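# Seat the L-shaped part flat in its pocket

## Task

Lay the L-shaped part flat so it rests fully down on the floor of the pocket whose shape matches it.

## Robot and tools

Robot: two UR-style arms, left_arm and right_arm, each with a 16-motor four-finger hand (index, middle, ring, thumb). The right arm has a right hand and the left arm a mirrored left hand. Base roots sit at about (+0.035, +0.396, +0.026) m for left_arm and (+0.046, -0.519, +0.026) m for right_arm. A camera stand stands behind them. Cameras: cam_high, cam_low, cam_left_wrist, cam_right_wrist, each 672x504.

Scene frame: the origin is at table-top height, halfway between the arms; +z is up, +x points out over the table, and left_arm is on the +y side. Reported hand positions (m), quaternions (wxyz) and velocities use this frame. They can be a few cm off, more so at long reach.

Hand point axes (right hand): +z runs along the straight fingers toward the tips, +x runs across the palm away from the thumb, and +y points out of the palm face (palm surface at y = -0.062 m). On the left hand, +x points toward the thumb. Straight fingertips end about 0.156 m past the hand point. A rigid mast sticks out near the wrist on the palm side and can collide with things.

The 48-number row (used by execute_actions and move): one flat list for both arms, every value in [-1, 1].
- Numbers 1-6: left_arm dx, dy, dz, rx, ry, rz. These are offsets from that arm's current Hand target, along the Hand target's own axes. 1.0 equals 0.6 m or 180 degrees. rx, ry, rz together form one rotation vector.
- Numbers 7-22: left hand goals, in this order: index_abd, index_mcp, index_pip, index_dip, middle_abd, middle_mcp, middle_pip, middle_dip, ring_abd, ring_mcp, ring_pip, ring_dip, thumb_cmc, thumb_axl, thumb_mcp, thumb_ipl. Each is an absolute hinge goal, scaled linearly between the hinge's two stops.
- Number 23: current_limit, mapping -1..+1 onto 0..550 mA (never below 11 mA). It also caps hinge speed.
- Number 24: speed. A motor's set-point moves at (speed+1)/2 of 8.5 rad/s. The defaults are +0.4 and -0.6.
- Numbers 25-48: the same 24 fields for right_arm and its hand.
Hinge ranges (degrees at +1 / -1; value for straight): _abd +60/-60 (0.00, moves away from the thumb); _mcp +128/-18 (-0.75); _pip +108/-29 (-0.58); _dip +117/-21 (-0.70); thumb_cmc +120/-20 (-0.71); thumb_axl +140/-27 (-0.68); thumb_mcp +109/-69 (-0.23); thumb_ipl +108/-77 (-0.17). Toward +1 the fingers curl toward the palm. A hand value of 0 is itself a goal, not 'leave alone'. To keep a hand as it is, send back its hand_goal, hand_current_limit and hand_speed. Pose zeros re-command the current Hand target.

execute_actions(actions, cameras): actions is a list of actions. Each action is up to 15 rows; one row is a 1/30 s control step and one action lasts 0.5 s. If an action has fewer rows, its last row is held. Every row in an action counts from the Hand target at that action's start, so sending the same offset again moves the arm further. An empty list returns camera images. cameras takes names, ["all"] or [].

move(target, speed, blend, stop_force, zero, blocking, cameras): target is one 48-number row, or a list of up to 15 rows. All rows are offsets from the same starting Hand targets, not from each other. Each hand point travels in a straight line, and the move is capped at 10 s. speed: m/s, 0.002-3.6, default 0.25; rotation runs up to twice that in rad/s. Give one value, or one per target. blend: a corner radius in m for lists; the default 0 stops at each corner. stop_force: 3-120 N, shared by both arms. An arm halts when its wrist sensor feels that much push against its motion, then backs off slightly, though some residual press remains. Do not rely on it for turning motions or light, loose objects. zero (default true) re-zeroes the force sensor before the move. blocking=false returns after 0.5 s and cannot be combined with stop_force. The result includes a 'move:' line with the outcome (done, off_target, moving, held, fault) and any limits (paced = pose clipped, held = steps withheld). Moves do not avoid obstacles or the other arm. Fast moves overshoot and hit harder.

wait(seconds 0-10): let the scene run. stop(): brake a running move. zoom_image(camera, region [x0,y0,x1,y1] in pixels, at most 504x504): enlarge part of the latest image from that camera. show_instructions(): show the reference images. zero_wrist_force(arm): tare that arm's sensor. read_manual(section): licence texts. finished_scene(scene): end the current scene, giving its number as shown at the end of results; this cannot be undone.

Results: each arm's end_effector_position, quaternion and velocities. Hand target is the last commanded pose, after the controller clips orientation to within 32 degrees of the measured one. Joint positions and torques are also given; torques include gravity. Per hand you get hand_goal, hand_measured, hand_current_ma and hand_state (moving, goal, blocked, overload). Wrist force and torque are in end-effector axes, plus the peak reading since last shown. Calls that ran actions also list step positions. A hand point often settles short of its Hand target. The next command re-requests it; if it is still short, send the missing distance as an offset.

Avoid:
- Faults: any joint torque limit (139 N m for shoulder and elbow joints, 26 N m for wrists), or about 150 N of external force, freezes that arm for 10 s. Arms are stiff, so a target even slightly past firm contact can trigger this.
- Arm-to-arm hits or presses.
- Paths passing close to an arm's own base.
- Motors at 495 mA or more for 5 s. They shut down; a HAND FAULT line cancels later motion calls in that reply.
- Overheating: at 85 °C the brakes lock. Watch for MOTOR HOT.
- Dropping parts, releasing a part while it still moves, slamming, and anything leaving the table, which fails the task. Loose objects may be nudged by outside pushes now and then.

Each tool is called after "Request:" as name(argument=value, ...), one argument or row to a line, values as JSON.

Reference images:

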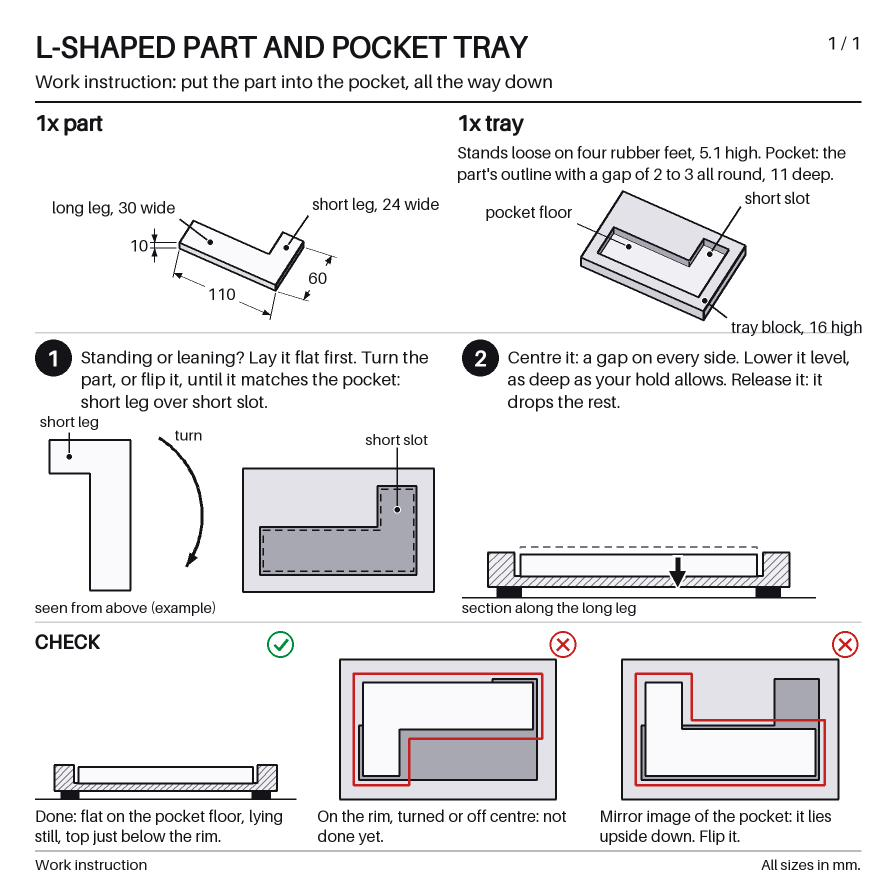

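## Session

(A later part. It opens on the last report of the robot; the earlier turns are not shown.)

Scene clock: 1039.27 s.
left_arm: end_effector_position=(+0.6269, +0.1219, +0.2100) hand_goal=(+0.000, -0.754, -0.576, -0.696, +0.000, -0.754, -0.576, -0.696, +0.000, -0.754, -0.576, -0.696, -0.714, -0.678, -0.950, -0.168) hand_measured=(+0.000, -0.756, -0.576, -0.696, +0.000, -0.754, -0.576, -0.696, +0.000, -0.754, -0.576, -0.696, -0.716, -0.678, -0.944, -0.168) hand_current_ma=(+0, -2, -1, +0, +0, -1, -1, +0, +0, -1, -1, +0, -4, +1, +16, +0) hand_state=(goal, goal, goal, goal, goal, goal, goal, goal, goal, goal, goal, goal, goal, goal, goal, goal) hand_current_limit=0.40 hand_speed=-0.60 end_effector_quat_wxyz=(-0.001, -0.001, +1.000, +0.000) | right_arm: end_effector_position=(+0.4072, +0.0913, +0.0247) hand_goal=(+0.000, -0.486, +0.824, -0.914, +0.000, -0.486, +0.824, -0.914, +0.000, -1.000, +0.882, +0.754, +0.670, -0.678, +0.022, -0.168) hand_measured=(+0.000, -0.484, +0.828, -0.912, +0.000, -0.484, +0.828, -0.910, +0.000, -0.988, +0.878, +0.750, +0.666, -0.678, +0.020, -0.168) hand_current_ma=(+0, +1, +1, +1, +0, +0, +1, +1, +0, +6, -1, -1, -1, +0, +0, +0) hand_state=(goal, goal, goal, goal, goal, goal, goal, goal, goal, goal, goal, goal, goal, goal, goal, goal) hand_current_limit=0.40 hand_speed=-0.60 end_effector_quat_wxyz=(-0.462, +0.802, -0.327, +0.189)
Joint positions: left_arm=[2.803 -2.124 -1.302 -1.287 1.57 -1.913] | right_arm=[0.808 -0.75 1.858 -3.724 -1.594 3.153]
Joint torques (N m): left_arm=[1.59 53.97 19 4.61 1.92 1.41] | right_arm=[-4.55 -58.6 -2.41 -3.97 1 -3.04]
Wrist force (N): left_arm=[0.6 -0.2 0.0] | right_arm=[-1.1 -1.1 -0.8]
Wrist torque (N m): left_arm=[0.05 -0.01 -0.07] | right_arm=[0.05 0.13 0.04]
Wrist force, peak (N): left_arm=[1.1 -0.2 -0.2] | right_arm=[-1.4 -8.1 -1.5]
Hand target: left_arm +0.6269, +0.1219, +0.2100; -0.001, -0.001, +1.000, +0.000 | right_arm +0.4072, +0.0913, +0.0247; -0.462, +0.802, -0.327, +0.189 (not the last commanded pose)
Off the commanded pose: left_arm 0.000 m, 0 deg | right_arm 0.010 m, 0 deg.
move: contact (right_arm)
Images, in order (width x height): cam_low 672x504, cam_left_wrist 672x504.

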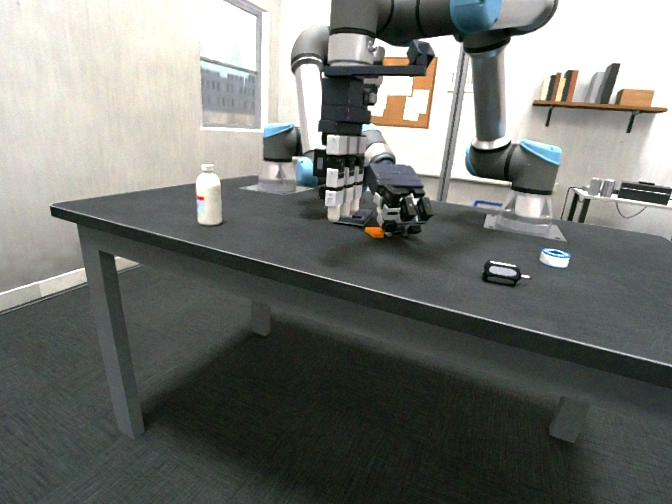

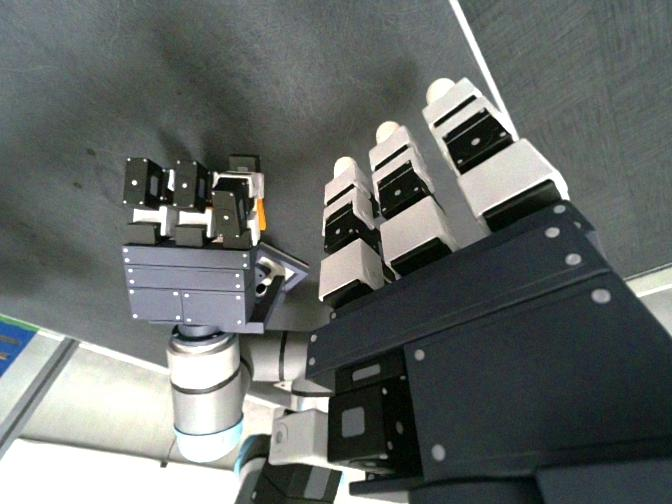

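Request:
move(
  target=[
    [0,0,0,0,0,0,0,-0.754,-0.576,-0.696,0,-0.754,-0.576,-0.696,0,-0.754,-0.576,-0.696,-0.714,-0.678,-0.95,-0.168,0.4,-0.6,0,-0.00217,-0.00125,0,0,0,0,-0.486,0.825,-0.913,0,-0.486,0.825,-0.913,0,-1,0.883,0.754,0.671,-0.678,0.0225,-0.168,0.4,-0.6],
    [0,0,0,0,0,0,0,-0.754,-0.576,-0.696,0,-0.754,-0.576,-0.696,0,-0.754,-0.576,-0.696,-0.714,-0.678,-0.95,-0.168,0.4,-0.6,0,-0.00217,-0.00125,0,0,0,0,-0.315,0.766,-0.913,0,-0.315,0.766,-0.913,0,-1,0.883,0.754,0.671,-0.678,0.18,-0.168,0.4,-0.92],
  ],
  speed=0.05,
  cameras=["cam_low","cam_left_wrist"],
)

Request:
zoom_image(
  camera="cam_low",
  region=[350, 180, 430, 250],
)

Request:
zoom_image(
  camera="cam_left_wrist",
  region=[150, 160, 300, 310],
)

Scene clock: 1059.27 s.
left_arm: end_effector_position=(+0.6269, +0.1219, +0.2100) hand_goal=(+0.000, -0.754, -0.576, -0.696, +0.000, -0.754, -0.576, -0.696, +0.000, -0.754, -0.576, -0.696, -0.714, -0.678, -0.950, -0.168) hand_measured=(+0.000, -0.756, -0.576, -0.696, +0.000, -0.754, -0.576, -0.696, +0.000, -0.754, -0.576, -0.696, -0.716, -0.678, -0.944, -0.168) hand_current_ma=(+0, -2, -1, +0, +0, -1, -1, +0, +0, -1, -1, +0, -4, +1, +16, +0) hand_state=(goal, goal, goal, goal, goal, goal, goal, goal, goal, goal, goal, goal, goal, goal, goal, goal) hand_current_limit=0.40 hand_speed=-0.60 end_effector_quat_wxyz=(-0.001, -0.001, +1.000, +0.000) | right_arm: end_effector_position=(+0.4072, +0.0913, +0.0262) hand_goal=(+0.000, -0.316, +0.766, -0.914, +0.000, -0.316, +0.766, -0.914, +0.000, -1.000, +0.882, +0.754, +0.670, -0.678, +0.180, -0.168) hand_measured=(+0.000, -0.350, +0.756, -0.918, +0.000, -0.354, +0.758, -0.916, +0.000, -0.988, +0.878, +0.750, +0.668, -0.678, +0.116, -0.184) hand_current_ma=(+0, -39, -5, -1, +0, -46, -3, -1, +0, +6, -1, -1, +0, +0, -158, -18) hand_state=(goal, blocked, goal, goal, goal, blocked, goal, goal, goal, goal, goal, goal, goal, goal, blocked, goal) hand_current_limit=0.40 hand_speed=-0.92 end_effector_quat_wxyz=(-0.462, +0.802, -0.327, +0.189)
Joint positions: left_arm=[2.803 -2.124 -1.302 -1.287 1.57 -1.913] | right_arm=[0.808 -0.753 1.859 -3.722 -1.594 3.153]
Joint torques (N m): left_arm=[1.43 54.22 19.59 4.57 1.74 1.31] | right_arm=[12.71 -45.06 -4.41 -1.9 0.78 -3.06]
Wrist force (N): left_arm=[0.9 -0.2 -0.2] | right_arm=[-0.9 -1.8 -1.4]
Wrist torque (N m): left_arm=[0.07 -0.04 -0.05] | right_arm=[-0.06 0.12 0.03]
Wrist force, peak (N): left_arm=[1.0 -0.1 -0.2] | right_arm=[-0.9 -8.4 -0.3]
Hand target: left_arm +0.6269, +0.1219, +0.2100; -0.001, -0.001, +1.000, +0.000 | right_arm +0.4072, +0.0913, +0.0262; -0.462, +0.802, -0.327, +0.189
Off the commanded pose: left_arm 0.000 m, 0 deg | right_arm 0.000 m, 0 deg.
move: done
Images, in order (width x height): cam_low 672x504, cam_left_wrist 672x504.

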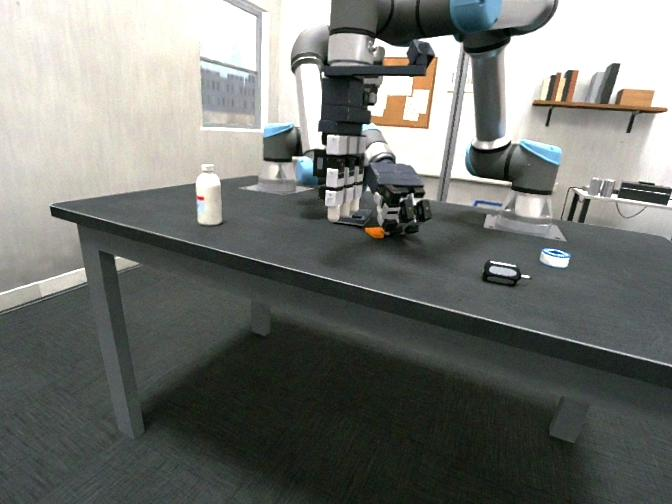

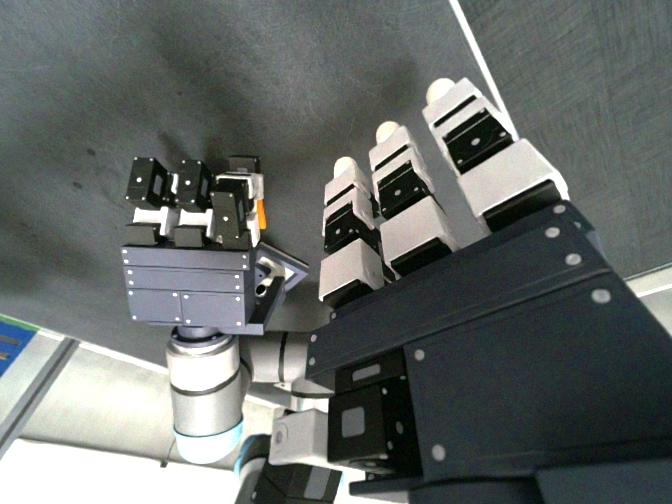

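Scaled by 6.300 from the camera's 672x504 image, which has a finer 960x720 frame.

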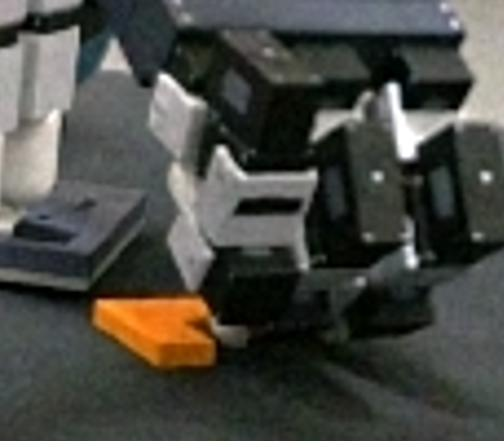

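Scaled by 3.360 from the camera's 672x504 image, which has a finer 960x720 frame.

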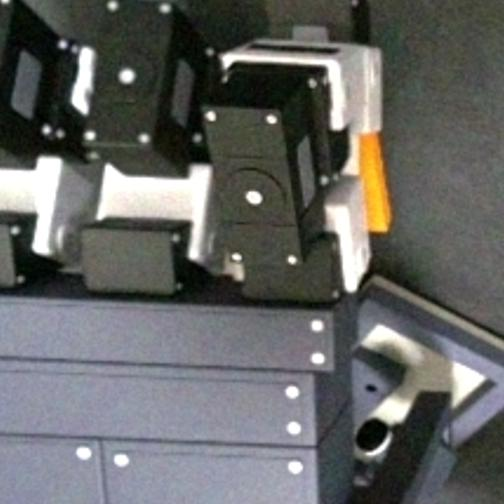

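Request:
move(
  target=[
    [0,0,0,0,0,0,0,-0.754,-0.576,-0.696,0,-0.754,-0.576,-0.696,0,-0.754,-0.576,-0.696,-0.714,-0.678,-0.95,-0.168,0.4,-0.6,0,0,0,0,0,0,0,-0.27,0.766,-0.913,0,-0.27,0.766,-0.913,0,-1,0.883,0.754,0.671,-0.678,0.25,-0.168,0.4,-0.92],
    [0,0,0,0,0,0,0,-0.754,-0.576,-0.696,0,-0.754,-0.576,-0.696,0,-0.754,-0.576,-0.696,-0.714,-0.678,-0.95,-0.168,0.4,-0.6,0,-0.0722,-0.0417,0,0,0,0,-0.27,0.766,-0.913,0,-0.27,0.766,-0.913,0,-1,0.883,0.754,0.671,-0.678,0.25,-0.168,0.4,-0.92],
  ],
  speed=0.06,
  cameras=["cam_low","cam_left_wrist"],
)

Request:
zoom_image(
  camera="cam_low",
  region=[350, 160, 430, 240],
)

Request:
zoom_image(
  camera="cam_left_wrist",
  region=[150, 180, 300, 330],
)

Scene clock: 1071.93 s.
left_arm: end_effector_position=(+0.6269, +0.1219, +0.2100) hand_goal=(+0.000, -0.754, -0.576, -0.696, +0.000, -0.754, -0.576, -0.696, +0.000, -0.754, -0.576, -0.696, -0.714, -0.678, -0.950, -0.168) hand_measured=(+0.000, -0.756, -0.576, -0.696, +0.000, -0.754, -0.576, -0.696, +0.000, -0.754, -0.576, -0.696, -0.716, -0.678, -0.944, -0.168) hand_current_ma=(+0, -2, -1, +0, +0, -1, -1, +0, +0, -1, -1, +0, -4, +1, +16, +0) hand_state=(goal, goal, goal, goal, goal, goal, goal, goal, goal, goal, goal, goal, goal, goal, goal, goal) hand_current_limit=0.40 hand_speed=-0.60 end_effector_quat_wxyz=(-0.001, -0.001, +1.000, +0.000) | right_arm: end_effector_position=(+0.4072, +0.0914, +0.0763) hand_goal=(+0.000, -0.270, +0.766, -0.914, +0.000, -0.270, +0.766, -0.914, +0.000, -1.000, +0.882, +0.754, +0.670, -0.678, +0.250, -0.168) hand_measured=(+0.000, -0.270, +0.758, -0.918, +0.000, -0.270, +0.758, -0.918, +0.000, -0.988, +0.878, +0.750, +0.668, -0.678, +0.246, -0.170) hand_current_ma=(+0, +0, -3, -1, +0, +0, -2, -1, +0, +6, -1, -1, +0, +0, -1, -1) hand_state=(goal, goal, goal, goal, goal, goal, goal, goal, goal, goal, goal, goal, goal, goal, goal, goal) hand_current_limit=0.40 hand_speed=-0.92 end_effector_quat_wxyz=(-0.462, +0.802, -0.327, +0.189)
Joint positions: left_arm=[2.803 -2.124 -1.302 -1.287 1.57 -1.913] | right_arm=[0.808 -0.861 1.869 -3.625 -1.594 3.153]
Joint torques (N m): left_arm=[2.2 53.33 20.21 4.59 1.82 1.41] | right_arm=[10.03 -35.38 -6.33 -4.05 -0.98 2.56]
Wrist force (N): left_arm=[0.5 -0.1 -0.2] | right_arm=[-0.7 0.5 -0.6]
Wrist torque (N m): left_arm=[0.07 0.00 -0.08] | right_arm=[0.07 0.10 0.05]
Wrist force, peak (N): left_arm=[0.9 -0.4 -0.1] | right_arm=[-0.9 -4.6 -2.1]
Hand target: left_arm +0.6269, +0.1219, +0.2100; -0.001, -0.001, +1.000, +0.000 | right_arm +0.4072, +0.0914, +0.0762; -0.462, +0.802, -0.327, +0.189
Off the commanded pose: left_arm 0.000 m, 0 deg | right_arm 0.000 m, 0 deg.
move: done
Images, in order (width x height): cam_low 672x504, cam_left_wrist 672x504.

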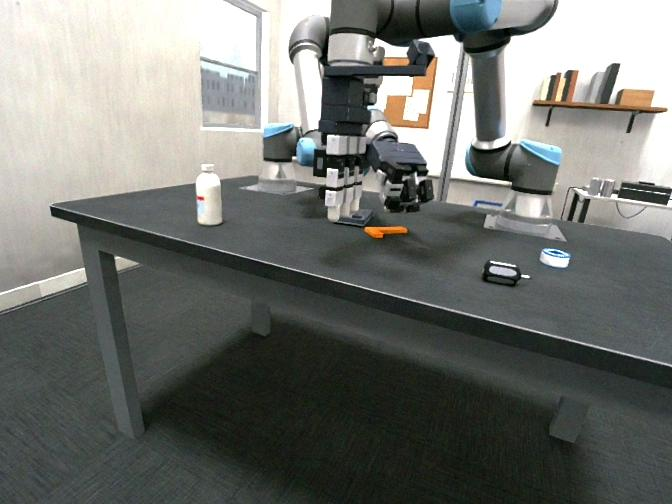

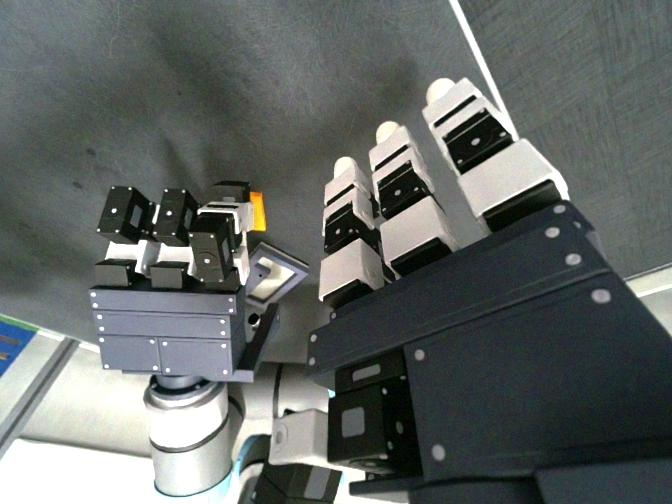

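Scaled by 6.300 from the camera's 672x504 image, which has a finer 960x720 frame.

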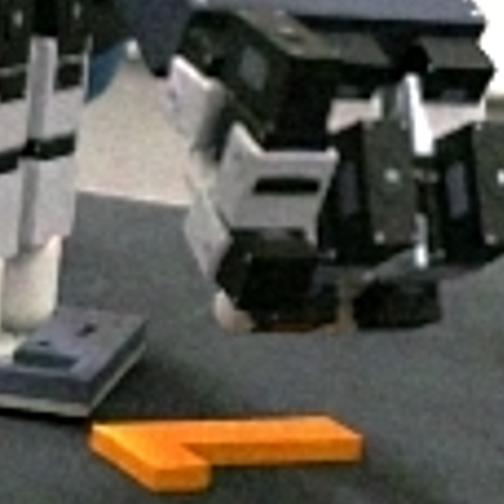

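Scaled by 3.360 from the camera's 672x504 image, which has a finer 960x720 frame.

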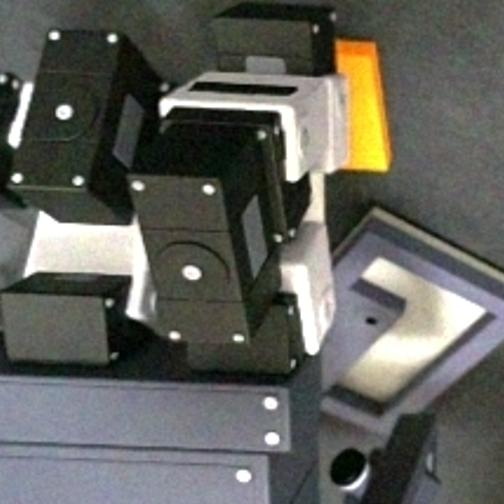

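Request:
move(
  target=[
    [0,0,0,0,0,0,0,-0.754,-0.576,-0.696,0,-0.754,-0.576,-0.696,0,-0.754,-0.576,-0.696,-0.714,-0.678,-0.95,-0.168,0.4,-0.6,0,0,0,0,0,0,0,-0.486,0.825,-0.913,0,-0.486,0.825,-0.913,0,-1,0.883,0.754,0.671,-0.678,0.0225,-0.168,0.4,-0.6],
    [0,0,0,0,0,0,0,-0.754,-0.576,-0.696,0,-0.754,-0.576,-0.696,0,-0.754,-0.576,-0.696,-0.714,-0.678,-0.95,-0.168,0.4,-0.6,0,0.065,0.0375,0,0,0,0,-0.411,0.796,-0.913,0,-0.411,0.796,-0.913,0,-1,0.883,0.754,0.671,-0.678,0.0787,-0.168,0.4,-0.6],
  ],
  speed=0.08,
  cameras=["cam_low","cam_left_wrist"],
)

Request:
zoom_image(
  camera="cam_low",
  region=[350, 180, 430, 250],
)

Request:
zoom_image(
  camera="cam_left_wrist",
  region=[150, 160, 300, 310],
)

Scene clock: 1137.53 s.
left_arm: end_effector_position=(+0.6269, +0.1219, +0.2100) hand_goal=(+0.000, -0.754, -0.576, -0.696, +0.000, -0.754, -0.576, -0.696, +0.000, -0.754, -0.576, -0.696, -0.714, -0.678, -0.950, -0.168) hand_measured=(+0.000, -0.756, -0.576, -0.696, +0.000, -0.754, -0.576, -0.696, +0.000, -0.754, -0.576, -0.696, -0.716, -0.678, -0.944, -0.168) hand_current_ma=(+0, -2, -1, +0, +0, -1, -1, +0, +0, -1, -1, +0, -4, +1, +16, +0) hand_state=(goal, goal, goal, goal, goal, goal, goal, goal, goal, goal, goal, goal, goal, goal, goal, goal) hand_current_limit=0.40 hand_speed=-0.60 end_effector_quat_wxyz=(-0.001, -0.001, +1.000, +0.000) | right_arm: end_effector_position=(+0.4072, +0.0913, +0.0312) hand_goal=(+0.000, -0.412, +0.796, -0.914, +0.000, -0.412, +0.796, -0.914, +0.000, -1.000, +0.882, +0.754, +0.670, -0.678, +0.078, -0.168) hand_measured=(+0.000, -0.412, +0.796, -0.918, +0.000, -0.412, +0.796, -0.918, +0.000, -0.988, +0.878, +0.750, +0.668, -0.678, +0.076, -0.170) hand_current_ma=(+0, +0, +0, -1, +0, +0, +0, -1, +0, +6, -1, -1, +0, +0, +0, -1) hand_state=(goal, goal, goal, goal, goal, goal, goal, goal, goal, goal, goal, goal, goal, goal, goal, goal) hand_current_limit=0.40 hand_speed=-0.60 end_effector_quat_wxyz=(-0.462, +0.802, -0.327, +0.189)
Joint positions: left_arm=[2.803 -2.124 -1.302 -1.287 1.57 -1.913] | right_arm=[0.808 -0.764 1.861 -3.713 -1.594 3.153]
Joint torques (N m): left_arm=[2.34 52.98 20.76 4.66 1.81 1.34] | right_arm=[-7.27 -59.85 -2.47 -3.48 1.04 -2.72]
Wrist force (N): left_arm=[0.6 -0.1 -0.4] | right_arm=[-0.9 0.3 -1.0]
Wrist torque (N m): left_arm=[0.08 -0.02 -0.07] | right_arm=[0.10 0.12 0.05]
Wrist force, peak (N): left_arm=[0.8 -0.1 -0.5] | right_arm=[-0.8 1.4 -0.2]
Hand target: left_arm +0.6269, +0.1219, +0.2100; -0.001, -0.001, +1.000, +0.000 | right_arm +0.4072, +0.0913, +0.0312; -0.462, +0.802, -0.327, +0.189
Off the commanded pose: left_arm 0.000 m, 0 deg | right_arm 0.000 m, 0 deg.
move: done
Images, in order (width x height): cam_low 672x504, cam_left_wrist 672x504.

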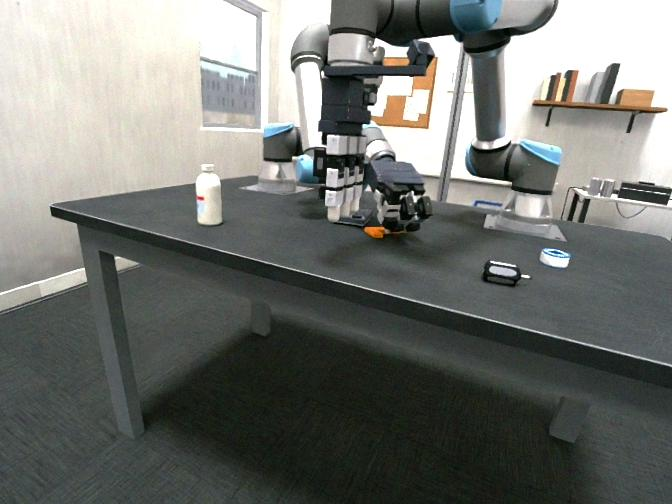

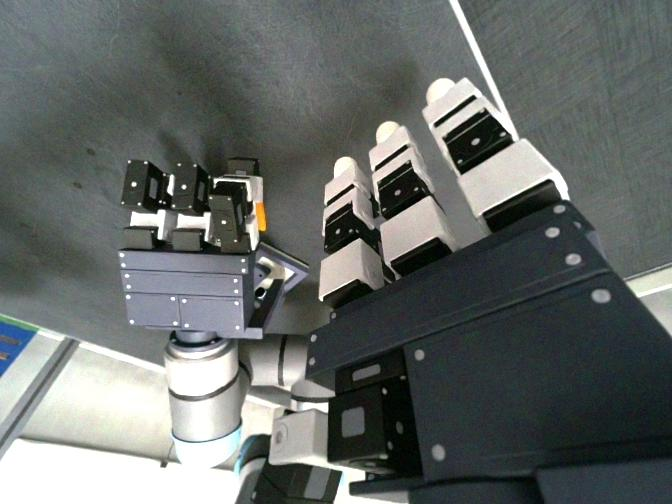

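Scaled by 6.300 from the camera's 672x504 image, which has a finer 960x720 frame.

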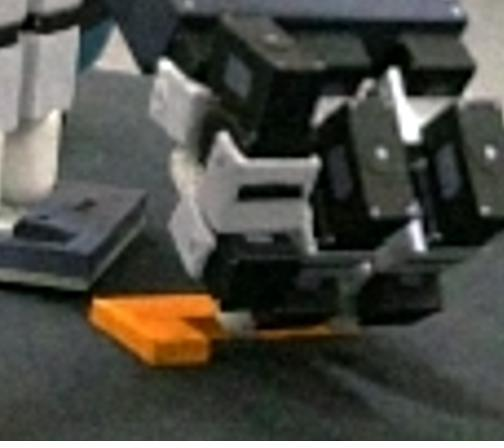

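Scaled by 3.360 from the camera's 672x504 image, which has a finer 960x720 frame.

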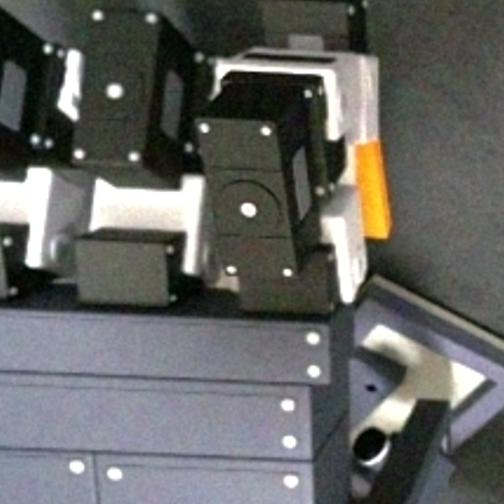

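Request:
move(
  target=[0,0,0,0,0,0,0,-0.754,-0.576,-0.696,0,-0.754,-0.576,-0.696,0,-0.754,-0.576,-0.696,-0.714,-0.678,-0.95,-0.168,0.4,-0.6,0,0.0144,0.00833,0,0,0,0,-0.411,0.796,-0.913,0,-0.411,0.796,-0.913,0,-1,0.883,0.754,0.671,-0.678,0.0787,-0.168,0.4,-0.6],
  speed=0.01,
  stop_force=3,
)

Scene clock: 1147.90 s.
left_arm: end_effector_position=(+0.6269, +0.1219, +0.2100) hand_goal=(+0.000, -0.754, -0.576, -0.696, +0.000, -0.754, -0.576, -0.696, +0.000, -0.754, -0.576, -0.696, -0.714, -0.678, -0.950, -0.168) hand_measured=(+0.000, -0.756, -0.576, -0.696, +0.000, -0.754, -0.576, -0.696, +0.000, -0.754, -0.576, -0.696, -0.716, -0.678, -0.944, -0.168) hand_current_ma=(+0, -2, -1, +0, +0, -1, -1, +0, +0, -1, -1, +0, -4, +1, +16, +0) hand_state=(goal, goal, goal, goal, goal, goal, goal, goal, goal, goal, goal, goal, goal, goal, goal, goal) hand_current_limit=0.40 hand_speed=-0.60 end_effector_quat_wxyz=(-0.001, -0.001, +1.000, +0.000) | right_arm: end_effector_position=(+0.4072, +0.0913, +0.0244) hand_goal=(+0.000, -0.412, +0.796, -0.914, +0.000, -0.412, +0.796, -0.914, +0.000, -1.000, +0.882, +0.754, +0.670, -0.678, +0.078, -0.168) hand_measured=(+0.000, -0.412, +0.798, -0.914, +0.000, -0.412, +0.798, -0.914, +0.000, -0.988, +0.878, +0.750, +0.668, -0.678, +0.076, -0.170) hand_current_ma=(+0, +0, +1, +0, +0, +0, +1, +0, +0, +6, -1, -1, +0, +0, +0, -1) hand_state=(goal, goal, goal, goal, goal, goal, goal, goal, goal, goal, goal, goal, goal, goal, goal, goal) hand_current_limit=0.40 hand_speed=-0.60 end_effector_quat_wxyz=(-0.462, +0.802, -0.327, +0.189)
Joint positions: left_arm=[2.803 -2.124 -1.302 -1.287 1.57 -1.913] | right_arm=[0.808 -0.75 1.858 -3.725 -1.594 3.153]
Joint torques (N m): left_arm=[2.64 53.24 21.08 4.61 1.83 1.4] | right_arm=[-7.05 -60.2 -1.98 -2.94 1.11 -2.86]
Wrist force (N): left_arm=[0.8 -0.2 -0.2] | right_arm=[-0.9 -1.0 -0.8]
Wrist torque (N m): left_arm=[0.05 -0.04 -0.05] | right_arm=[0.05 0.10 0.06]
Wrist force, peak (N): left_arm=[0.9 -0.1 -0.4] | right_arm=[-0.9 -4.9 -1.1]
Hand target: left_arm +0.6269, +0.1219, +0.2100; -0.001, -0.001, +1.000, +0.000 | right_arm +0.4072, +0.0913, +0.0244; -0.462, +0.802, -0.327, +0.189 (not the last commanded pose)
Off the commanded pose: left_arm 0.000 m, 0 deg | right_arm 0.003 m, 0 deg.
move: contact (right_arm)

Request:
move(
  target=[0,0,0,0,0,0,0,-0.754,-0.576,-0.696,0,-0.754,-0.576,-0.696,0,-0.754,-0.576,-0.696,-0.714,-0.678,-0.95,-0.168,0.4,-0.6,0,0,0,0,0,0,0,-0.260,0.679,-0.913,0,-0.260,0.679,-0.913,0,-1,0.883,0.754,0.671,-0.678,0.202,-0.168,0.4,-0.93],
  speed=0.05,
)

Request:
wait(
  seconds=1,
)

Scene clock: 1153.50 s.
left_arm: end_effector_position=(+0.6269, +0.1219, +0.2100) hand_goal=(+0.000, -0.754, -0.576, -0.696, +0.000, -0.754, -0.576, -0.696, +0.000, -0.754, -0.576, -0.696, -0.714, -0.678, -0.950, -0.168) hand_measured=(+0.000, -0.756, -0.576, -0.696, +0.000, -0.754, -0.576, -0.696, +0.000, -0.754, -0.576, -0.696, -0.716, -0.678, -0.944, -0.168) hand_current_ma=(+0, -2, -1, +0, +0, -1, -1, +0, +0, -1, -1, +0, -4, +1, +16, +0) hand_state=(goal, goal, goal, goal, goal, goal, goal, goal, goal, goal, goal, goal, goal, goal, goal, goal) hand_current_limit=0.40 hand_speed=-0.60 end_effector_quat_wxyz=(-0.001, -0.001, +1.000, +0.000) | right_arm: end_effector_position=(+0.4073, +0.0913, +0.0245) hand_goal=(+0.000, -0.260, +0.678, -0.914, +0.000, -0.260, +0.678, -0.914, +0.000, -1.000, +0.882, +0.754, +0.670, -0.678, +0.202, -0.168) hand_measured=(+0.000, -0.378, +0.762, -0.908, +0.000, -0.382, +0.762, -0.906, +0.000, -0.988, +0.878, +0.750, +0.670, -0.678, +0.134, -0.192) hand_current_ma=(+0, -306, +155, +2, +0, -323, +156, +3, +0, +6, -1, -1, +0, +0, -172, -32) hand_state=(goal, blocked, blocked, goal, goal, blocked, blocked, goal, goal, goal, goal, goal, goal, goal, blocked, blocked) hand_current_limit=0.40 hand_speed=-0.93 end_effector_quat_wxyz=(-0.462, +0.802, -0.327, +0.189)
Joint positions: left_arm=[2.803 -2.124 -1.302 -1.287 1.57 -1.913] | right_arm=[0.808 -0.75 1.858 -3.725 -1.594 3.153]
Joint torques (N m): left_arm=[3.25 53.72 21.53 4.63 1.82 1.38] | right_arm=[2.74 -31.5 -2.81 3.72 0.43 -2.95]
Wrist force (N): left_arm=[0.7 -0.2 -0.3] | right_arm=[-1.1 -24.9 -2.0]
Wrist torque (N m): left_arm=[0.07 -0.04 -0.06] | right_arm=[-0.40 0.14 -0.07]
Wrist force, peak (N): left_arm=[0.9 -0.2 -0.4] | right_arm=[-1.3 -25.6 -1.0]
Hand target: left_arm +0.6269, +0.1219, +0.2100; -0.001, -0.001, +1.000, +0.000 | right_arm +0.4072, +0.0913, +0.0244; -0.462, +0.802, -0.327, +0.189
Off the commanded pose: left_arm 0.000 m, 0 deg | right_arm 0.000 m, 0 deg.
move: done

Scene clock: 1154.50 s.
left_arm: end_effector_position=(+0.6269, +0.1219, +0.2100) hand_goal=(+0.000, -0.754, -0.576, -0.696, +0.000, -0.754, -0.576, -0.696, +0.000, -0.754, -0.576, -0.696, -0.714, -0.678, -0.950, -0.168) hand_measured=(+0.000, -0.756, -0.576, -0.696, +0.000, -0.754, -0.576, -0.696, +0.000, -0.754, -0.576, -0.696, -0.716, -0.678, -0.944, -0.168) hand_current_ma=(+0, -2, -1, +0, +0, -1, -1, +0, +0, -1, -1, +0, -4, +1, +16, +0) hand_state=(goal, goal, goal, goal, goal, goal, goal, goal, goal, goal, goal, goal, goal, goal, goal, goal) hand_current_limit=0.40 hand_speed=-0.60 end_effector_quat_wxyz=(-0.001, -0.001, +1.000, +0.000) | right_arm: end_effector_position=(+0.4072, +0.0913, +0.0244) hand_goal=(+0.000, -0.260, +0.678, -0.914, +0.000, -0.260, +0.678, -0.914, +0.000, -1.000, +0.882, +0.754, +0.670, -0.678, +0.202, -0.168) hand_measured=(+0.000, -0.378, +0.762, -0.908, +0.000, -0.382, +0.762, -0.906, +0.000, -0.988, +0.878, +0.750, +0.670, -0.678, +0.134, -0.192) hand_current_ma=(+0, -306, +155, +2, +0, -323, +156, +3, +0, +6, -1, -1, +0, +0, -172, -32) hand_state=(goal, blocked, blocked, goal, goal, blocked, blocked, goal, goal, goal, goal, goal, goal, goal, blocked, blocked) hand_current_limit=0.40 hand_speed=-0.93 end_effector_quat_wxyz=(-0.462, +0.802, -0.327, +0.189)
Joint positions: left_arm=[2.803 -2.124 -1.302 -1.287 1.57 -1.913] | right_arm=[0.808 -0.75 1.858 -3.725 -1.594 3.153]
Joint torques (N m): left_arm=[3.05 52.96 22.1 4.49 1.74 1.46] | right_arm=[6.04 -19.61 -2.29 3.68 0.54 -2.71]
Wrist force (N): left_arm=[0.6 0.1 -0.3] | right_arm=[-1.0 -26.1 -2.2]
Wrist torque (N m): left_arm=[0.11 -0.01 -0.08] | right_arm=[-0.41 0.12 -0.05]
Wrist force, peak (N): left_arm=[0.9 -0.1 -0.4] | right_arm=[-1.0 -26.1 -2.4]
Hand target: left_arm +0.6269, +0.1219, +0.2100; -0.001, -0.001, +1.000, +0.000 | right_arm +0.4072, +0.0913, +0.0244; -0.462, +0.802, -0.327, +0.189
Off the commanded pose: left_arm 0.000 m, 0 deg | right_arm 0.000 m, 0 deg.
wait: 1.00 s; at rest by 0.17 s

Request:
move(
  target=[0,0,0,0,0,0,0,-0.754,-0.576,-0.696,0,-0.754,-0.576,-0.696,0,-0.754,-0.576,-0.696,-0.714,-0.678,-0.95,-0.168,0.4,-0.6,0,0,0,0,0,0,0,-0.288,0.75,-0.913,0,-0.288,0.75,-0.913,0,-1,0.883,0.754,0.671,-0.678,0.24,-0.168,0.4,-0.93],
  speed=0.05,
)

Scene clock: 1162.63 s.
left_arm: end_effector_position=(+0.6269, +0.1219, +0.2100) hand_goal=(+0.000, -0.754, -0.576, -0.696, +0.000, -0.754, -0.576, -0.696, +0.000, -0.754, -0.576, -0.696, -0.714, -0.678, -0.950, -0.168) hand_measured=(+0.000, -0.756, -0.576, -0.696, +0.000, -0.754, -0.576, -0.696, +0.000, -0.754, -0.576, -0.696, -0.716, -0.678, -0.944, -0.168) hand_current_ma=(+0, -2, -1, +0, +0, -1, -1, +0, +0, -1, -1, +0, -4, +1, +16, +0) hand_state=(goal, goal, goal, goal, goal, goal, goal, goal, goal, goal, goal, goal, goal, goal, goal, goal) hand_current_limit=0.40 hand_speed=-0.60 end_effector_quat_wxyz=(-0.001, -0.001, +1.000, +0.000) | right_arm: end_effector_position=(+0.4072, +0.0912, +0.0244) hand_goal=(+0.000, -0.288, +0.750, -0.914, +0.000, -0.288, +0.750, -0.914, +0.000, -1.000, +0.882, +0.754, +0.670, -0.678, +0.240, -0.168) hand_measured=(+0.000, -0.378, +0.768, -0.914, +0.000, -0.382, +0.770, -0.912, +0.000, -0.988, +0.878, +0.750, +0.670, -0.678, +0.138, -0.196) hand_current_ma=(+0, -193, +12, +0, +0, -207, +13, +0, +0, +6, -1, -1, +0, +0, -338, -43) hand_state=(goal, blocked, goal, goal, goal, blocked, goal, goal, goal, goal, goal, goal, goal, goal, blocked, blocked) hand_current_limit=0.40 hand_speed=-0.93 end_effector_quat_wxyz=(-0.462, +0.802, -0.327, +0.189)
Joint positions: left_arm=[2.803 -2.124 -1.302 -1.287 1.57 -1.913] | right_arm=[0.808 -0.75 1.858 -3.725 -1.594 3.153]
Joint torques (N m): left_arm=[3.82 52.48 21.98 4.56 1.87 1.45] | right_arm=[12.39 -23.73 -1.73 2.62 0.15 -2.78]
Wrist force (N): left_arm=[0.8 -0.2 -0.1] | right_arm=[-1.1 -23.6 -1.5]
Wrist torque (N m): left_arm=[0.05 -0.03 -0.05] | right_arm=[-0.43 0.13 -0.05]
Wrist force, peak (N): left_arm=[0.8 -0.2 -0.4] | right_arm=[-1.3 -26.6 -2.5]
Hand target: left_arm +0.6269, +0.1219, +0.2100; -0.001, -0.001, +1.000, +0.000 | right_arm +0.4072, +0.0913, +0.0244; -0.462, +0.802, -0.327, +0.189
Off the commanded pose: left_arm 0.000 m, 0 deg | right_arm 0.000 m, 0 deg.
move: done

Request:
move(
  target=[0,0,0,0,0,0,0,-0.754,-0.576,-0.696,0,-0.754,-0.576,-0.696,0,-0.754,-0.576,-0.696,-0.714,-0.678,-0.95,-0.168,0.4,-0.6,0,-0.00217,-0.00125,0,0,0,0,-0.288,0.75,-0.913,0,-0.288,0.75,-0.913,0,-1,0.883,0.754,0.671,-0.678,0.24,-0.168,0.4,-0.93],
  speed=0.01,
)

Scene clock: 1171.67 s.
left_arm: end_effector_position=(+0.6269, +0.1219, +0.2100) hand_goal=(+0.000, -0.754, -0.576, -0.696, +0.000, -0.754, -0.576, -0.696, +0.000, -0.754, -0.576, -0.696, -0.714, -0.678, -0.950, -0.168) hand_measured=(+0.000, -0.756, -0.576, -0.696, +0.000, -0.754, -0.576, -0.696, +0.000, -0.754, -0.576, -0.696, -0.716, -0.678, -0.944, -0.168) hand_current_ma=(+0, -2, -1, +0, +0, -1, -1, +0, +0, -1, -1, +0, -4, +1, +16, +0) hand_state=(goal, goal, goal, goal, goal, goal, goal, goal, goal, goal, goal, goal, goal, goal, goal, goal) hand_current_limit=0.40 hand_speed=-0.60 end_effector_quat_wxyz=(-0.001, -0.001, +1.000, +0.000) | right_arm: end_effector_position=(+0.4072, +0.0913, +0.0259) hand_goal=(+0.000, -0.288, +0.750, -0.914, +0.000, -0.288, +0.750, -0.914, +0.000, -1.000, +0.882, +0.754, +0.670, -0.678, +0.240, -0.168) hand_measured=(+0.000, -0.372, +0.752, -0.916, +0.000, -0.374, +0.754, -0.916, +0.000, -0.988, +0.878, +0.750, +0.670, -0.678, +0.140, -0.198) hand_current_ma=(+0, -172, +0, +0, +0, -182, +1, +0, +0, +6, -1, -1, +0, +0, -323, -45) hand_state=(goal, blocked, goal, goal, goal, blocked, goal, goal, goal, goal, goal, goal, goal, goal, blocked, blocked) hand_current_limit=0.40 hand_speed=-0.93 end_effector_quat_wxyz=(-0.462, +0.802, -0.327, +0.189)
Joint positions: left_arm=[2.803 -2.124 -1.302 -1.287 1.57 -1.913] | right_arm=[0.808 -0.753 1.859 -3.722 -1.594 3.153]
Joint torques (N m): left_arm=[3.74 52.5 22.27 4.45 1.77 1.4] | right_arm=[12.34 -50.7 0.63 -0.16 -0.33 -2.38]
Wrist force (N): left_arm=[0.5 -0.1 -0.1] | right_arm=[-1.1 -8.7 -1.0]
Wrist torque (N m): left_arm=[0.06 0.00 -0.08] | right_arm=[-0.10 0.11 0.02]
Wrist force, peak (N): left_arm=[0.8 -0.3 -0.5] | right_arm=[-1.2 -24.1 -1.8]
Hand target: left_arm +0.6269, +0.1219, +0.2100; -0.001, -0.001, +1.000, +0.000 | right_arm +0.4072, +0.0913, +0.0259; -0.462, +0.802, -0.327, +0.189
Off the commanded pose: left_arm 0.000 m, 0 deg | right_arm 0.000 m, 0 deg.
move: done

Request:
move(
  target=[0,0,0,0,0,0,0,-0.754,-0.576,-0.696,0,-0.754,-0.576,-0.696,0,-0.754,-0.576,-0.696,-0.714,-0.678,-0.95,-0.168,0.4,-0.6,0,-0.00217,-0.00125,0,0,0,0,-0.288,0.75,-0.913,0,-0.288,0.75,-0.913,0,-1,0.883,0.754,0.671,-0.678,0.24,-0.168,0.4,-0.93],
  speed=0.01,
  cameras=["cam_low"],
)

Request:
zoom_image(
  camera="cam_low",
  region=[350, 180, 430, 250],
)

Scene clock: 1178.47 s.
left_arm: end_effector_position=(+0.6269, +0.1219, +0.2100) hand_goal=(+0.000, -0.754, -0.576, -0.696, +0.000, -0.754, -0.576, -0.696, +0.000, -0.754, -0.576, -0.696, -0.714, -0.678, -0.950, -0.168) hand_measured=(+0.000, -0.756, -0.576, -0.696, +0.000, -0.754, -0.576, -0.696, +0.000, -0.754, -0.576, -0.696, -0.716, -0.678, -0.944, -0.168) hand_current_ma=(+0, -2, -1, +0, +0, -1, -1, +0, +0, -1, -1, +0, -4, +1, +16, +0) hand_state=(goal, goal, goal, goal, goal, goal, goal, goal, goal, goal, goal, goal, goal, goal, goal, goal) hand_current_limit=0.40 hand_speed=-0.60 end_effector_quat_wxyz=(-0.001, -0.001, +1.000, +0.000) | right_arm: end_effector_position=(+0.4072, +0.0913, +0.0274) hand_goal=(+0.000, -0.288, +0.750, -0.914, +0.000, -0.288, +0.750, -0.914, +0.000, -1.000, +0.882, +0.754, +0.670, -0.678, +0.240, -0.168) hand_measured=(+0.000, -0.358, +0.732, -0.922, +0.000, -0.362, +0.734, -0.922, +0.000, -0.988, +0.878, +0.750, +0.670, -0.678, +0.144, -0.198) hand_current_ma=(+0, -128, -11, -3, +0, -139, -9, -3, +0, +6, -1, -1, +0, +0, -306, -45) hand_state=(goal, blocked, goal, goal, goal, blocked, goal, goal, goal, goal, goal, goal, goal, goal, blocked, blocked) hand_current_limit=0.40 hand_speed=-0.93 end_effector_quat_wxyz=(-0.462, +0.802, -0.327, +0.189)
Joint positions: left_arm=[2.803 -2.124 -1.302 -1.287 1.57 -1.913] | right_arm=[0.808 -0.756 1.859 -3.719 -1.594 3.153]
Joint torques (N m): left_arm=[3.18 51.78 22.57 4.73 1.73 1.38] | right_arm=[12.5 -55.52 -2.76 -1.67 -0.76 -1.68]
Wrist force (N): left_arm=[0.6 -0.2 -0.2] | right_arm=[-0.8 -2.0 -0.8]
Wrist torque (N m): left_arm=[0.06 -0.01 -0.07] | right_arm=[0.02 0.09 0.06]
Wrist force, peak (N): left_arm=[0.9 -0.4 -0.1] | right_arm=[-1.2 -9.0 -1.1]
Hand target: left_arm +0.6269, +0.1219, +0.2100; -0.001, -0.001, +1.000, +0.000 | right_arm +0.4072, +0.0913, +0.0274; -0.462, +0.802, -0.327, +0.189
Off the commanded pose: left_arm 0.000 m, 0 deg | right_arm 0.000 m, 0 deg.
move: done
Images, in order (width x height): cam_low 672x504.

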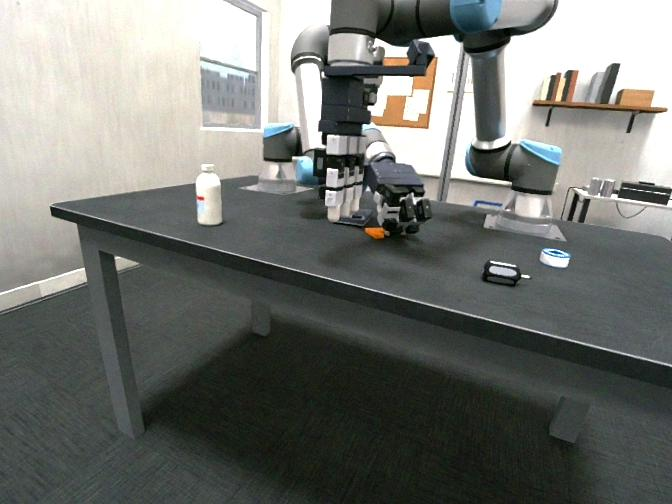

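Scaled by 6.300 from the camera's 672x504 image, which has a finer 960x720 frame.

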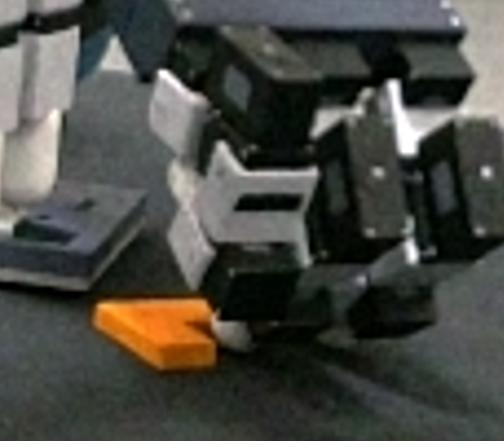

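Request:
move(
  target=[0,0,0,0,0,0,0,-0.754,-0.576,-0.696,0,-0.754,-0.576,-0.696,0,-0.754,-0.576,-0.696,-0.714,-0.678,-0.95,-0.168,0.4,-0.6,0,-0.00577,-0.00333,0,0,0,0,-0.288,0.75,-0.913,0,-0.288,0.75,-0.913,0,-1,0.883,0.754,0.671,-0.678,0.24,-0.168,0.4,-0.93],
  speed=0.01,
  cameras=["cam_low"],
)

Request:
zoom_image(
  camera="cam_low",
  region=[350, 180, 430, 250],
)

Scene clock: 1191.73 s.
left_arm: end_effector_position=(+0.6269, +0.1219, +0.2100) hand_goal=(+0.000, -0.754, -0.576, -0.696, +0.000, -0.754, -0.576, -0.696, +0.000, -0.754, -0.576, -0.696, -0.714, -0.678, -0.950, -0.168) hand_measured=(+0.000, -0.756, -0.576, -0.696, +0.000, -0.754, -0.576, -0.696, +0.000, -0.754, -0.576, -0.696, -0.716, -0.678, -0.944, -0.168) hand_current_ma=(+0, -2, -1, +0, +0, -1, -1, +0, +0, -1, -1, +0, -4, +1, +16, +0) hand_state=(goal, goal, goal, goal, goal, goal, goal, goal, goal, goal, goal, goal, goal, goal, goal, goal) hand_current_limit=0.40 hand_speed=-0.60 end_effector_quat_wxyz=(-0.001, -0.001, +1.000, +0.000) | right_arm: end_effector_position=(+0.4072, +0.0913, +0.0315) hand_goal=(+0.000, -0.288, +0.750, -0.914, +0.000, -0.288, +0.750, -0.914, +0.000, -1.000, +0.882, +0.754, +0.670, -0.678, +0.240, -0.168) hand_measured=(+0.000, -0.340, +0.730, -0.922, +0.000, -0.342, +0.732, -0.922, +0.000, -0.988, +0.878, +0.750, +0.670, -0.678, +0.158, -0.198) hand_current_ma=(+0, -76, -14, -3, +0, -85, -11, -3, +0, +6, -1, -1, +0, +0, -230, -46) hand_state=(goal, blocked, goal, goal, goal, blocked, goal, goal, goal, goal, goal, goal, goal, goal, blocked, blocked) hand_current_limit=0.40 hand_speed=-0.93 end_effector_quat_wxyz=(-0.462, +0.802, -0.327, +0.189)
Joint positions: left_arm=[2.803 -2.124 -1.302 -1.287 1.57 -1.913] | right_arm=[0.808 -0.765 1.861 -3.712 -1.594 3.153]
Joint torques (N m): left_arm=[4.12 52.61 22.78 4.55 1.81 1.37] | right_arm=[12.41 -46.17 -3.24 -1.69 -0.62 0.04]
Wrist force (N): left_arm=[0.7 0.0 -0.3] | right_arm=[-0.5 -2.9 -1.6]
Wrist torque (N m): left_arm=[0.09 -0.03 -0.06] | right_arm=[-0.09 0.07 0.06]
Wrist force, peak (N): left_arm=[0.9 -0.3 -0.3] | right_arm=[-0.7 -3.2 -1.8]
Hand target: left_arm +0.6269, +0.1219, +0.2100; -0.001, -0.001, +1.000, +0.000 | right_arm +0.4072, +0.0913, +0.0314; -0.462, +0.802, -0.327, +0.189
Off the commanded pose: left_arm 0.000 m, 0 deg | right_arm 0.000 m, 0 deg.
move: done
Images, in order (width x height): cam_low 672x504.

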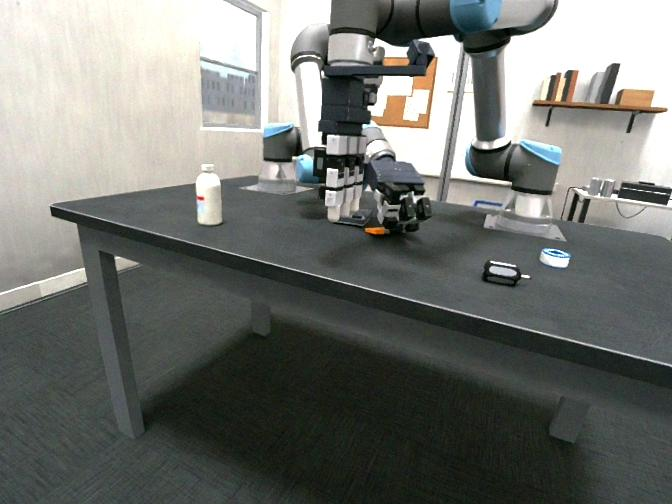

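Scaled by 6.300 from the camera's 672x504 image, which has a finer 960x720 frame.

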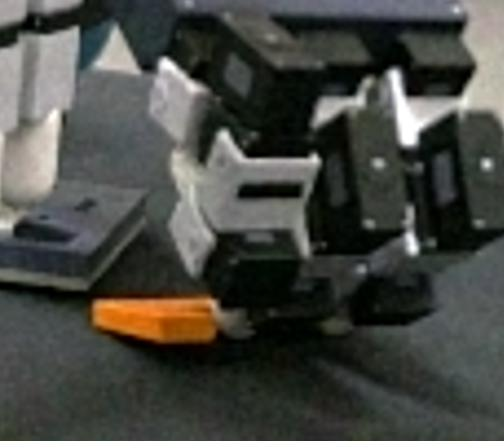

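Request:
move(
  target=[
    [0,0,0,0,0,0,0,-0.754,-0.576,-0.696,0,-0.754,-0.576,-0.696,0,-0.754,-0.576,-0.696,-0.714,-0.678,-0.95,-0.168,0.4,-0.6,0,0.00722,0.00417,0,0,0,0,-0.288,0.75,-0.913,0,-0.288,0.75,-0.913,0,-1,0.883,0.754,0.671,-0.678,0.24,-0.168,0.4,-0.93],
    [0,0,0,0,0,0,0,-0.754,-0.576,-0.696,0,-0.754,-0.576,-0.696,0,-0.754,-0.576,-0.696,-0.714,-0.678,-0.95,-0.168,0.4,-0.6,0,0.00722,0.00417,0,0,0,0,-0.411,0.796,-0.913,0,-0.411,0.796,-0.913,0,-1,0.883,0.754,0.671,-0.678,0.0787,-0.168,0.4,-0.8],
  ],
  speed=0.02,
  cameras=["cam_low","cam_left_wrist"],
)

Request:
zoom_image(
  camera="cam_low",
  region=[350, 180, 430, 250],
)

Scene clock: 1224.40 s.
left_arm: end_effector_position=(+0.6269, +0.1219, +0.2100) hand_goal=(+0.000, -0.754, -0.576, -0.696, +0.000, -0.754, -0.576, -0.696, +0.000, -0.754, -0.576, -0.696, -0.714, -0.678, -0.950, -0.168) hand_measured=(+0.000, -0.756, -0.576, -0.696, +0.000, -0.754, -0.576, -0.696, +0.000, -0.754, -0.576, -0.696, -0.716, -0.678, -0.944, -0.168) hand_current_ma=(+0, -2, -1, +0, +0, -1, -1, +0, +0, -1, -1, +0, -4, +1, +16, +0) hand_state=(goal, goal, goal, goal, goal, goal, goal, goal, goal, goal, goal, goal, goal, goal, goal, goal) hand_current_limit=0.40 hand_speed=-0.60 end_effector_quat_wxyz=(-0.001, -0.001, +1.000, +0.000) | right_arm: end_effector_position=(+0.4072, +0.0913, +0.0264) hand_goal=(+0.000, -0.412, +0.796, -0.914, +0.000, -0.412, +0.796, -0.914, +0.000, -1.000, +0.882, +0.754, +0.670, -0.678, +0.078, -0.168) hand_measured=(+0.000, -0.404, +0.788, -0.918, +0.000, -0.404, +0.788, -0.918, +0.000, -0.988, +0.878, +0.750, +0.672, -0.678, +0.080, -0.170) hand_current_ma=(+0, +3, -3, -1, +0, +3, -3, -1, +0, +6, -1, -1, +0, +0, +1, -1) hand_state=(goal, goal, goal, goal, goal, goal, goal, goal, goal, goal, goal, goal, goal, goal, goal, goal) hand_current_limit=0.40 hand_speed=-0.80 end_effector_quat_wxyz=(-0.462, +0.802, -0.327, +0.189)
Joint positions: left_arm=[2.803 -2.124 -1.302 -1.287 1.57 -1.913] | right_arm=[0.808 -0.754 1.859 -3.721 -1.594 3.153]
Joint torques (N m): left_arm=[4.1 51.74 23.39 4.56 1.82 1.37] | right_arm=[7.86 -59.69 -3.1 -4.5 0.4 2.22]
Wrist force (N): left_arm=[0.7 -0.2 -0.1] | right_arm=[-0.7 0.7 -0.5]
Wrist torque (N m): left_arm=[0.04 -0.02 -0.06] | right_arm=[0.12 0.09 0.08]
Wrist force, peak (N): left_arm=[0.7 -0.3 -0.6] | right_arm=[-0.7 -18.4 -3.5]
Hand target: left_arm +0.6269, +0.1219, +0.2100; -0.001, -0.001, +1.000, +0.000 | right_arm +0.4072, +0.0913, +0.0264; -0.462, +0.802, -0.327, +0.189
Off the commanded pose: left_arm 0.000 m, 0 deg | right_arm 0.000 m, 0 deg.
move: done
Images, in order (width x height): cam_low 672x504, cam_left_wrist 672x504.

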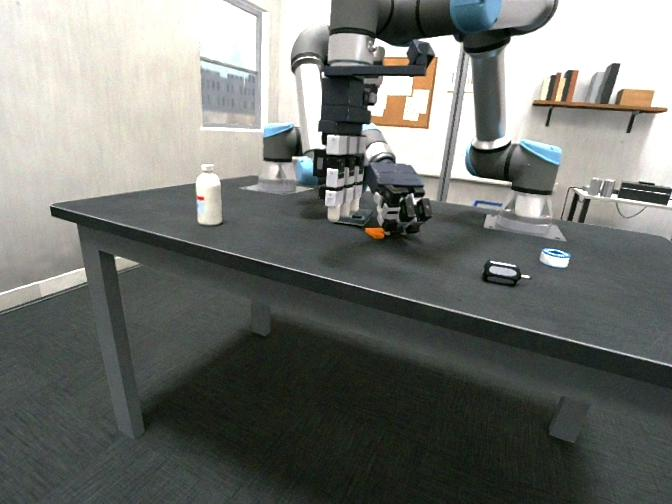

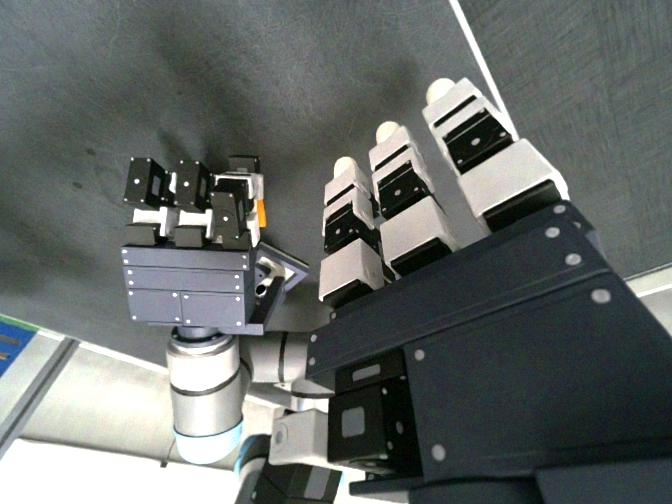

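Scaled by 6.300 from the camera's 672x504 image, which has a finer 960x720 frame.

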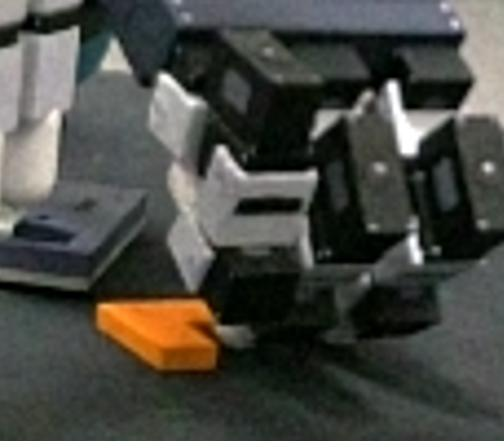

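Request:
move(
  target=[0,0,0,0,0,0,0,-0.754,-0.576,-0.696,0,-0.754,-0.576,-0.696,0,-0.754,-0.576,-0.696,-0.714,-0.678,-0.95,-0.168,0.4,-0.6,0,0.00289,0.00167,0,0,0,0,-0.411,0.796,-0.913,0,-0.411,0.796,-0.913,0,-1,0.883,0.754,0.671,-0.678,0.0787,-0.168,0.4,-0.8],
  speed=0.02,
)

Request:
move(
  target=[0,0,0,0,0,0,0,-0.754,-0.576,-0.696,0,-0.754,-0.576,-0.696,0,-0.754,-0.576,-0.696,-0.714,-0.678,-0.95,-0.168,0.4,-0.6,0,0,0,0,0,0,0,-0.280,0.80,-0.913,0,-0.280,0.80,-0.913,0,-1,0.883,0.754,0.671,-0.678,0.20,-0.168,0.4,-0.93],
  speed=0.02,
)

Scene clock: 1236.70 s.
left_arm: end_effector_position=(+0.6269, +0.1219, +0.2100) hand_goal=(+0.000, -0.754, -0.576, -0.696, +0.000, -0.754, -0.576, -0.696, +0.000, -0.754, -0.576, -0.696, -0.714, -0.678, -0.950, -0.168) hand_measured=(+0.000, -0.756, -0.576, -0.696, +0.000, -0.754, -0.576, -0.696, +0.000, -0.754, -0.576, -0.696, -0.716, -0.678, -0.944, -0.168) hand_current_ma=(+0, -2, -1, +0, +0, -1, -1, +0, +0, -1, -1, +0, -4, +1, +16, +0) hand_state=(goal, goal, goal, goal, goal, goal, goal, goal, goal, goal, goal, goal, goal, goal, goal, goal) hand_current_limit=0.40 hand_speed=-0.60 end_effector_quat_wxyz=(-0.001, -0.001, +1.000, +0.000) | right_arm: end_effector_position=(+0.4072, +0.0913, +0.0244) hand_goal=(+0.000, -0.412, +0.796, -0.914, +0.000, -0.412, +0.796, -0.914, +0.000, -1.000, +0.882, +0.754, +0.670, -0.678, +0.078, -0.168) hand_measured=(+0.000, -0.408, +0.796, -0.916, +0.000, -0.408, +0.796, -0.916, +0.000, -0.988, +0.878, +0.750, +0.672, -0.678, +0.080, -0.170) hand_current_ma=(+0, +1, +0, +0, +0, +1, +0, +0, +0, +6, -1, -1, +0, +0, +1, -1) hand_state=(goal, goal, goal, goal, goal, goal, goal, goal, goal, goal, goal, goal, goal, goal, goal, goal) hand_current_limit=0.40 hand_speed=-0.80 end_effector_quat_wxyz=(-0.462, +0.802, -0.327, +0.189)
Joint positions: left_arm=[2.803 -2.124 -1.302 -1.287 1.57 -1.913] | right_arm=[0.808 -0.749 1.858 -3.725 -1.594 3.153]
Joint torques (N m): left_arm=[4.72 51.76 24.02 4.52 1.76 1.42] | right_arm=[-5.31 -39.7 -24.11 -3.24 1.2 2.18]
Wrist force (N): left_arm=[0.7 -0.2 -0.4] | right_arm=[-0.6 -1.9 -1.0]
Wrist torque (N m): left_arm=[0.07 -0.03 -0.06] | right_arm=[0.05 0.08 0.07]
Wrist force, peak (N): left_arm=[0.9 -0.3 -0.4] | right_arm=[-0.7 -1.9 -1.0]
Hand target: left_arm +0.6269, +0.1219, +0.2100; -0.001, -0.001, +1.000, +0.000 | right_arm +0.4072, +0.0913, +0.0244; -0.462, +0.802, -0.327, +0.189
Off the commanded pose: left_arm 0.000 m, 0 deg | right_arm 0.000 m, 0 deg.
move: done

Scene clock: 1237.47 s.
left_arm: end_effector_position=(+0.6269, +0.1219, +0.2100) hand_goal=(+0.000, -0.754, -0.576, -0.696, +0.000, -0.754, -0.576, -0.696, +0.000, -0.754, -0.576, -0.696, -0.714, -0.678, -0.950, -0.168) hand_measured=(+0.000, -0.756, -0.576, -0.696, +0.000, -0.754, -0.576, -0.696, +0.000, -0.754, -0.576, -0.696, -0.716, -0.678, -0.944, -0.168) hand_current_ma=(+0, -2, -1, +0, +0, -1, -1, +0, +0, -1, -1, +0, -4, +1, +16, +0) hand_state=(goal, goal, goal, goal, goal, goal, goal, goal, goal, goal, goal, goal, goal, goal, goal, goal) hand_current_limit=0.40 hand_speed=-0.60 end_effector_quat_wxyz=(-0.001, -0.001, +1.000, +0.000) | right_arm: end_effector_position=(+0.4072, +0.0913, +0.0244) hand_goal=(+0.000, -0.280, +0.800, -0.914, +0.000, -0.280, +0.800, -0.914, +0.000, -1.000, +0.882, +0.754, +0.670, -0.678, +0.200, -0.168) hand_measured=(+0.000, -0.340, +0.782, -0.922, +0.000, -0.346, +0.786, -0.922, +0.000, -0.988, +0.878, +0.750, +0.672, -0.678, +0.104, -0.194) hand_current_ma=(+0, -99, -11, -3, +0, -116, -8, -3, +0, +6, -1, -1, +0, +0, -303, -36) hand_state=(goal, blocked, goal, goal, goal, blocked, goal, goal, goal, goal, goal, goal, goal, goal, blocked, blocked) hand_current_limit=0.40 hand_speed=-0.93 end_effector_quat_wxyz=(-0.462, +0.802, -0.327, +0.189)
Joint positions: left_arm=[2.803 -2.124 -1.302 -1.287 1.57 -1.913] | right_arm=[0.808 -0.749 1.858 -3.725 -1.594 3.153]
Joint torques (N m): left_arm=[4.16 52.38 24.16 4.61 1.78 1.37] | right_arm=[-6.12 -52.22 -22.98 -1.26 1.11 2.16]
Wrist force (N): left_arm=[0.6 -0.3 -0.2] | right_arm=[-0.7 -2.5 -1.5]
Wrist torque (N m): left_arm=[0.05 -0.01 -0.07] | right_arm=[-0.10 0.08 0.06]
Wrist force, peak (N): left_arm=[0.9 -0.3 -0.4] | right_arm=[-0.8 -2.8 -1.6]
Hand target: left_arm +0.6269, +0.1219, +0.2100; -0.001, -0.001, +1.000, +0.000 | right_arm +0.4072, +0.0913, +0.0244; -0.462, +0.802, -0.327, +0.189
Off the commanded pose: left_arm 0.000 m, 0 deg | right_arm 0.000 m, 0 deg.
move: done


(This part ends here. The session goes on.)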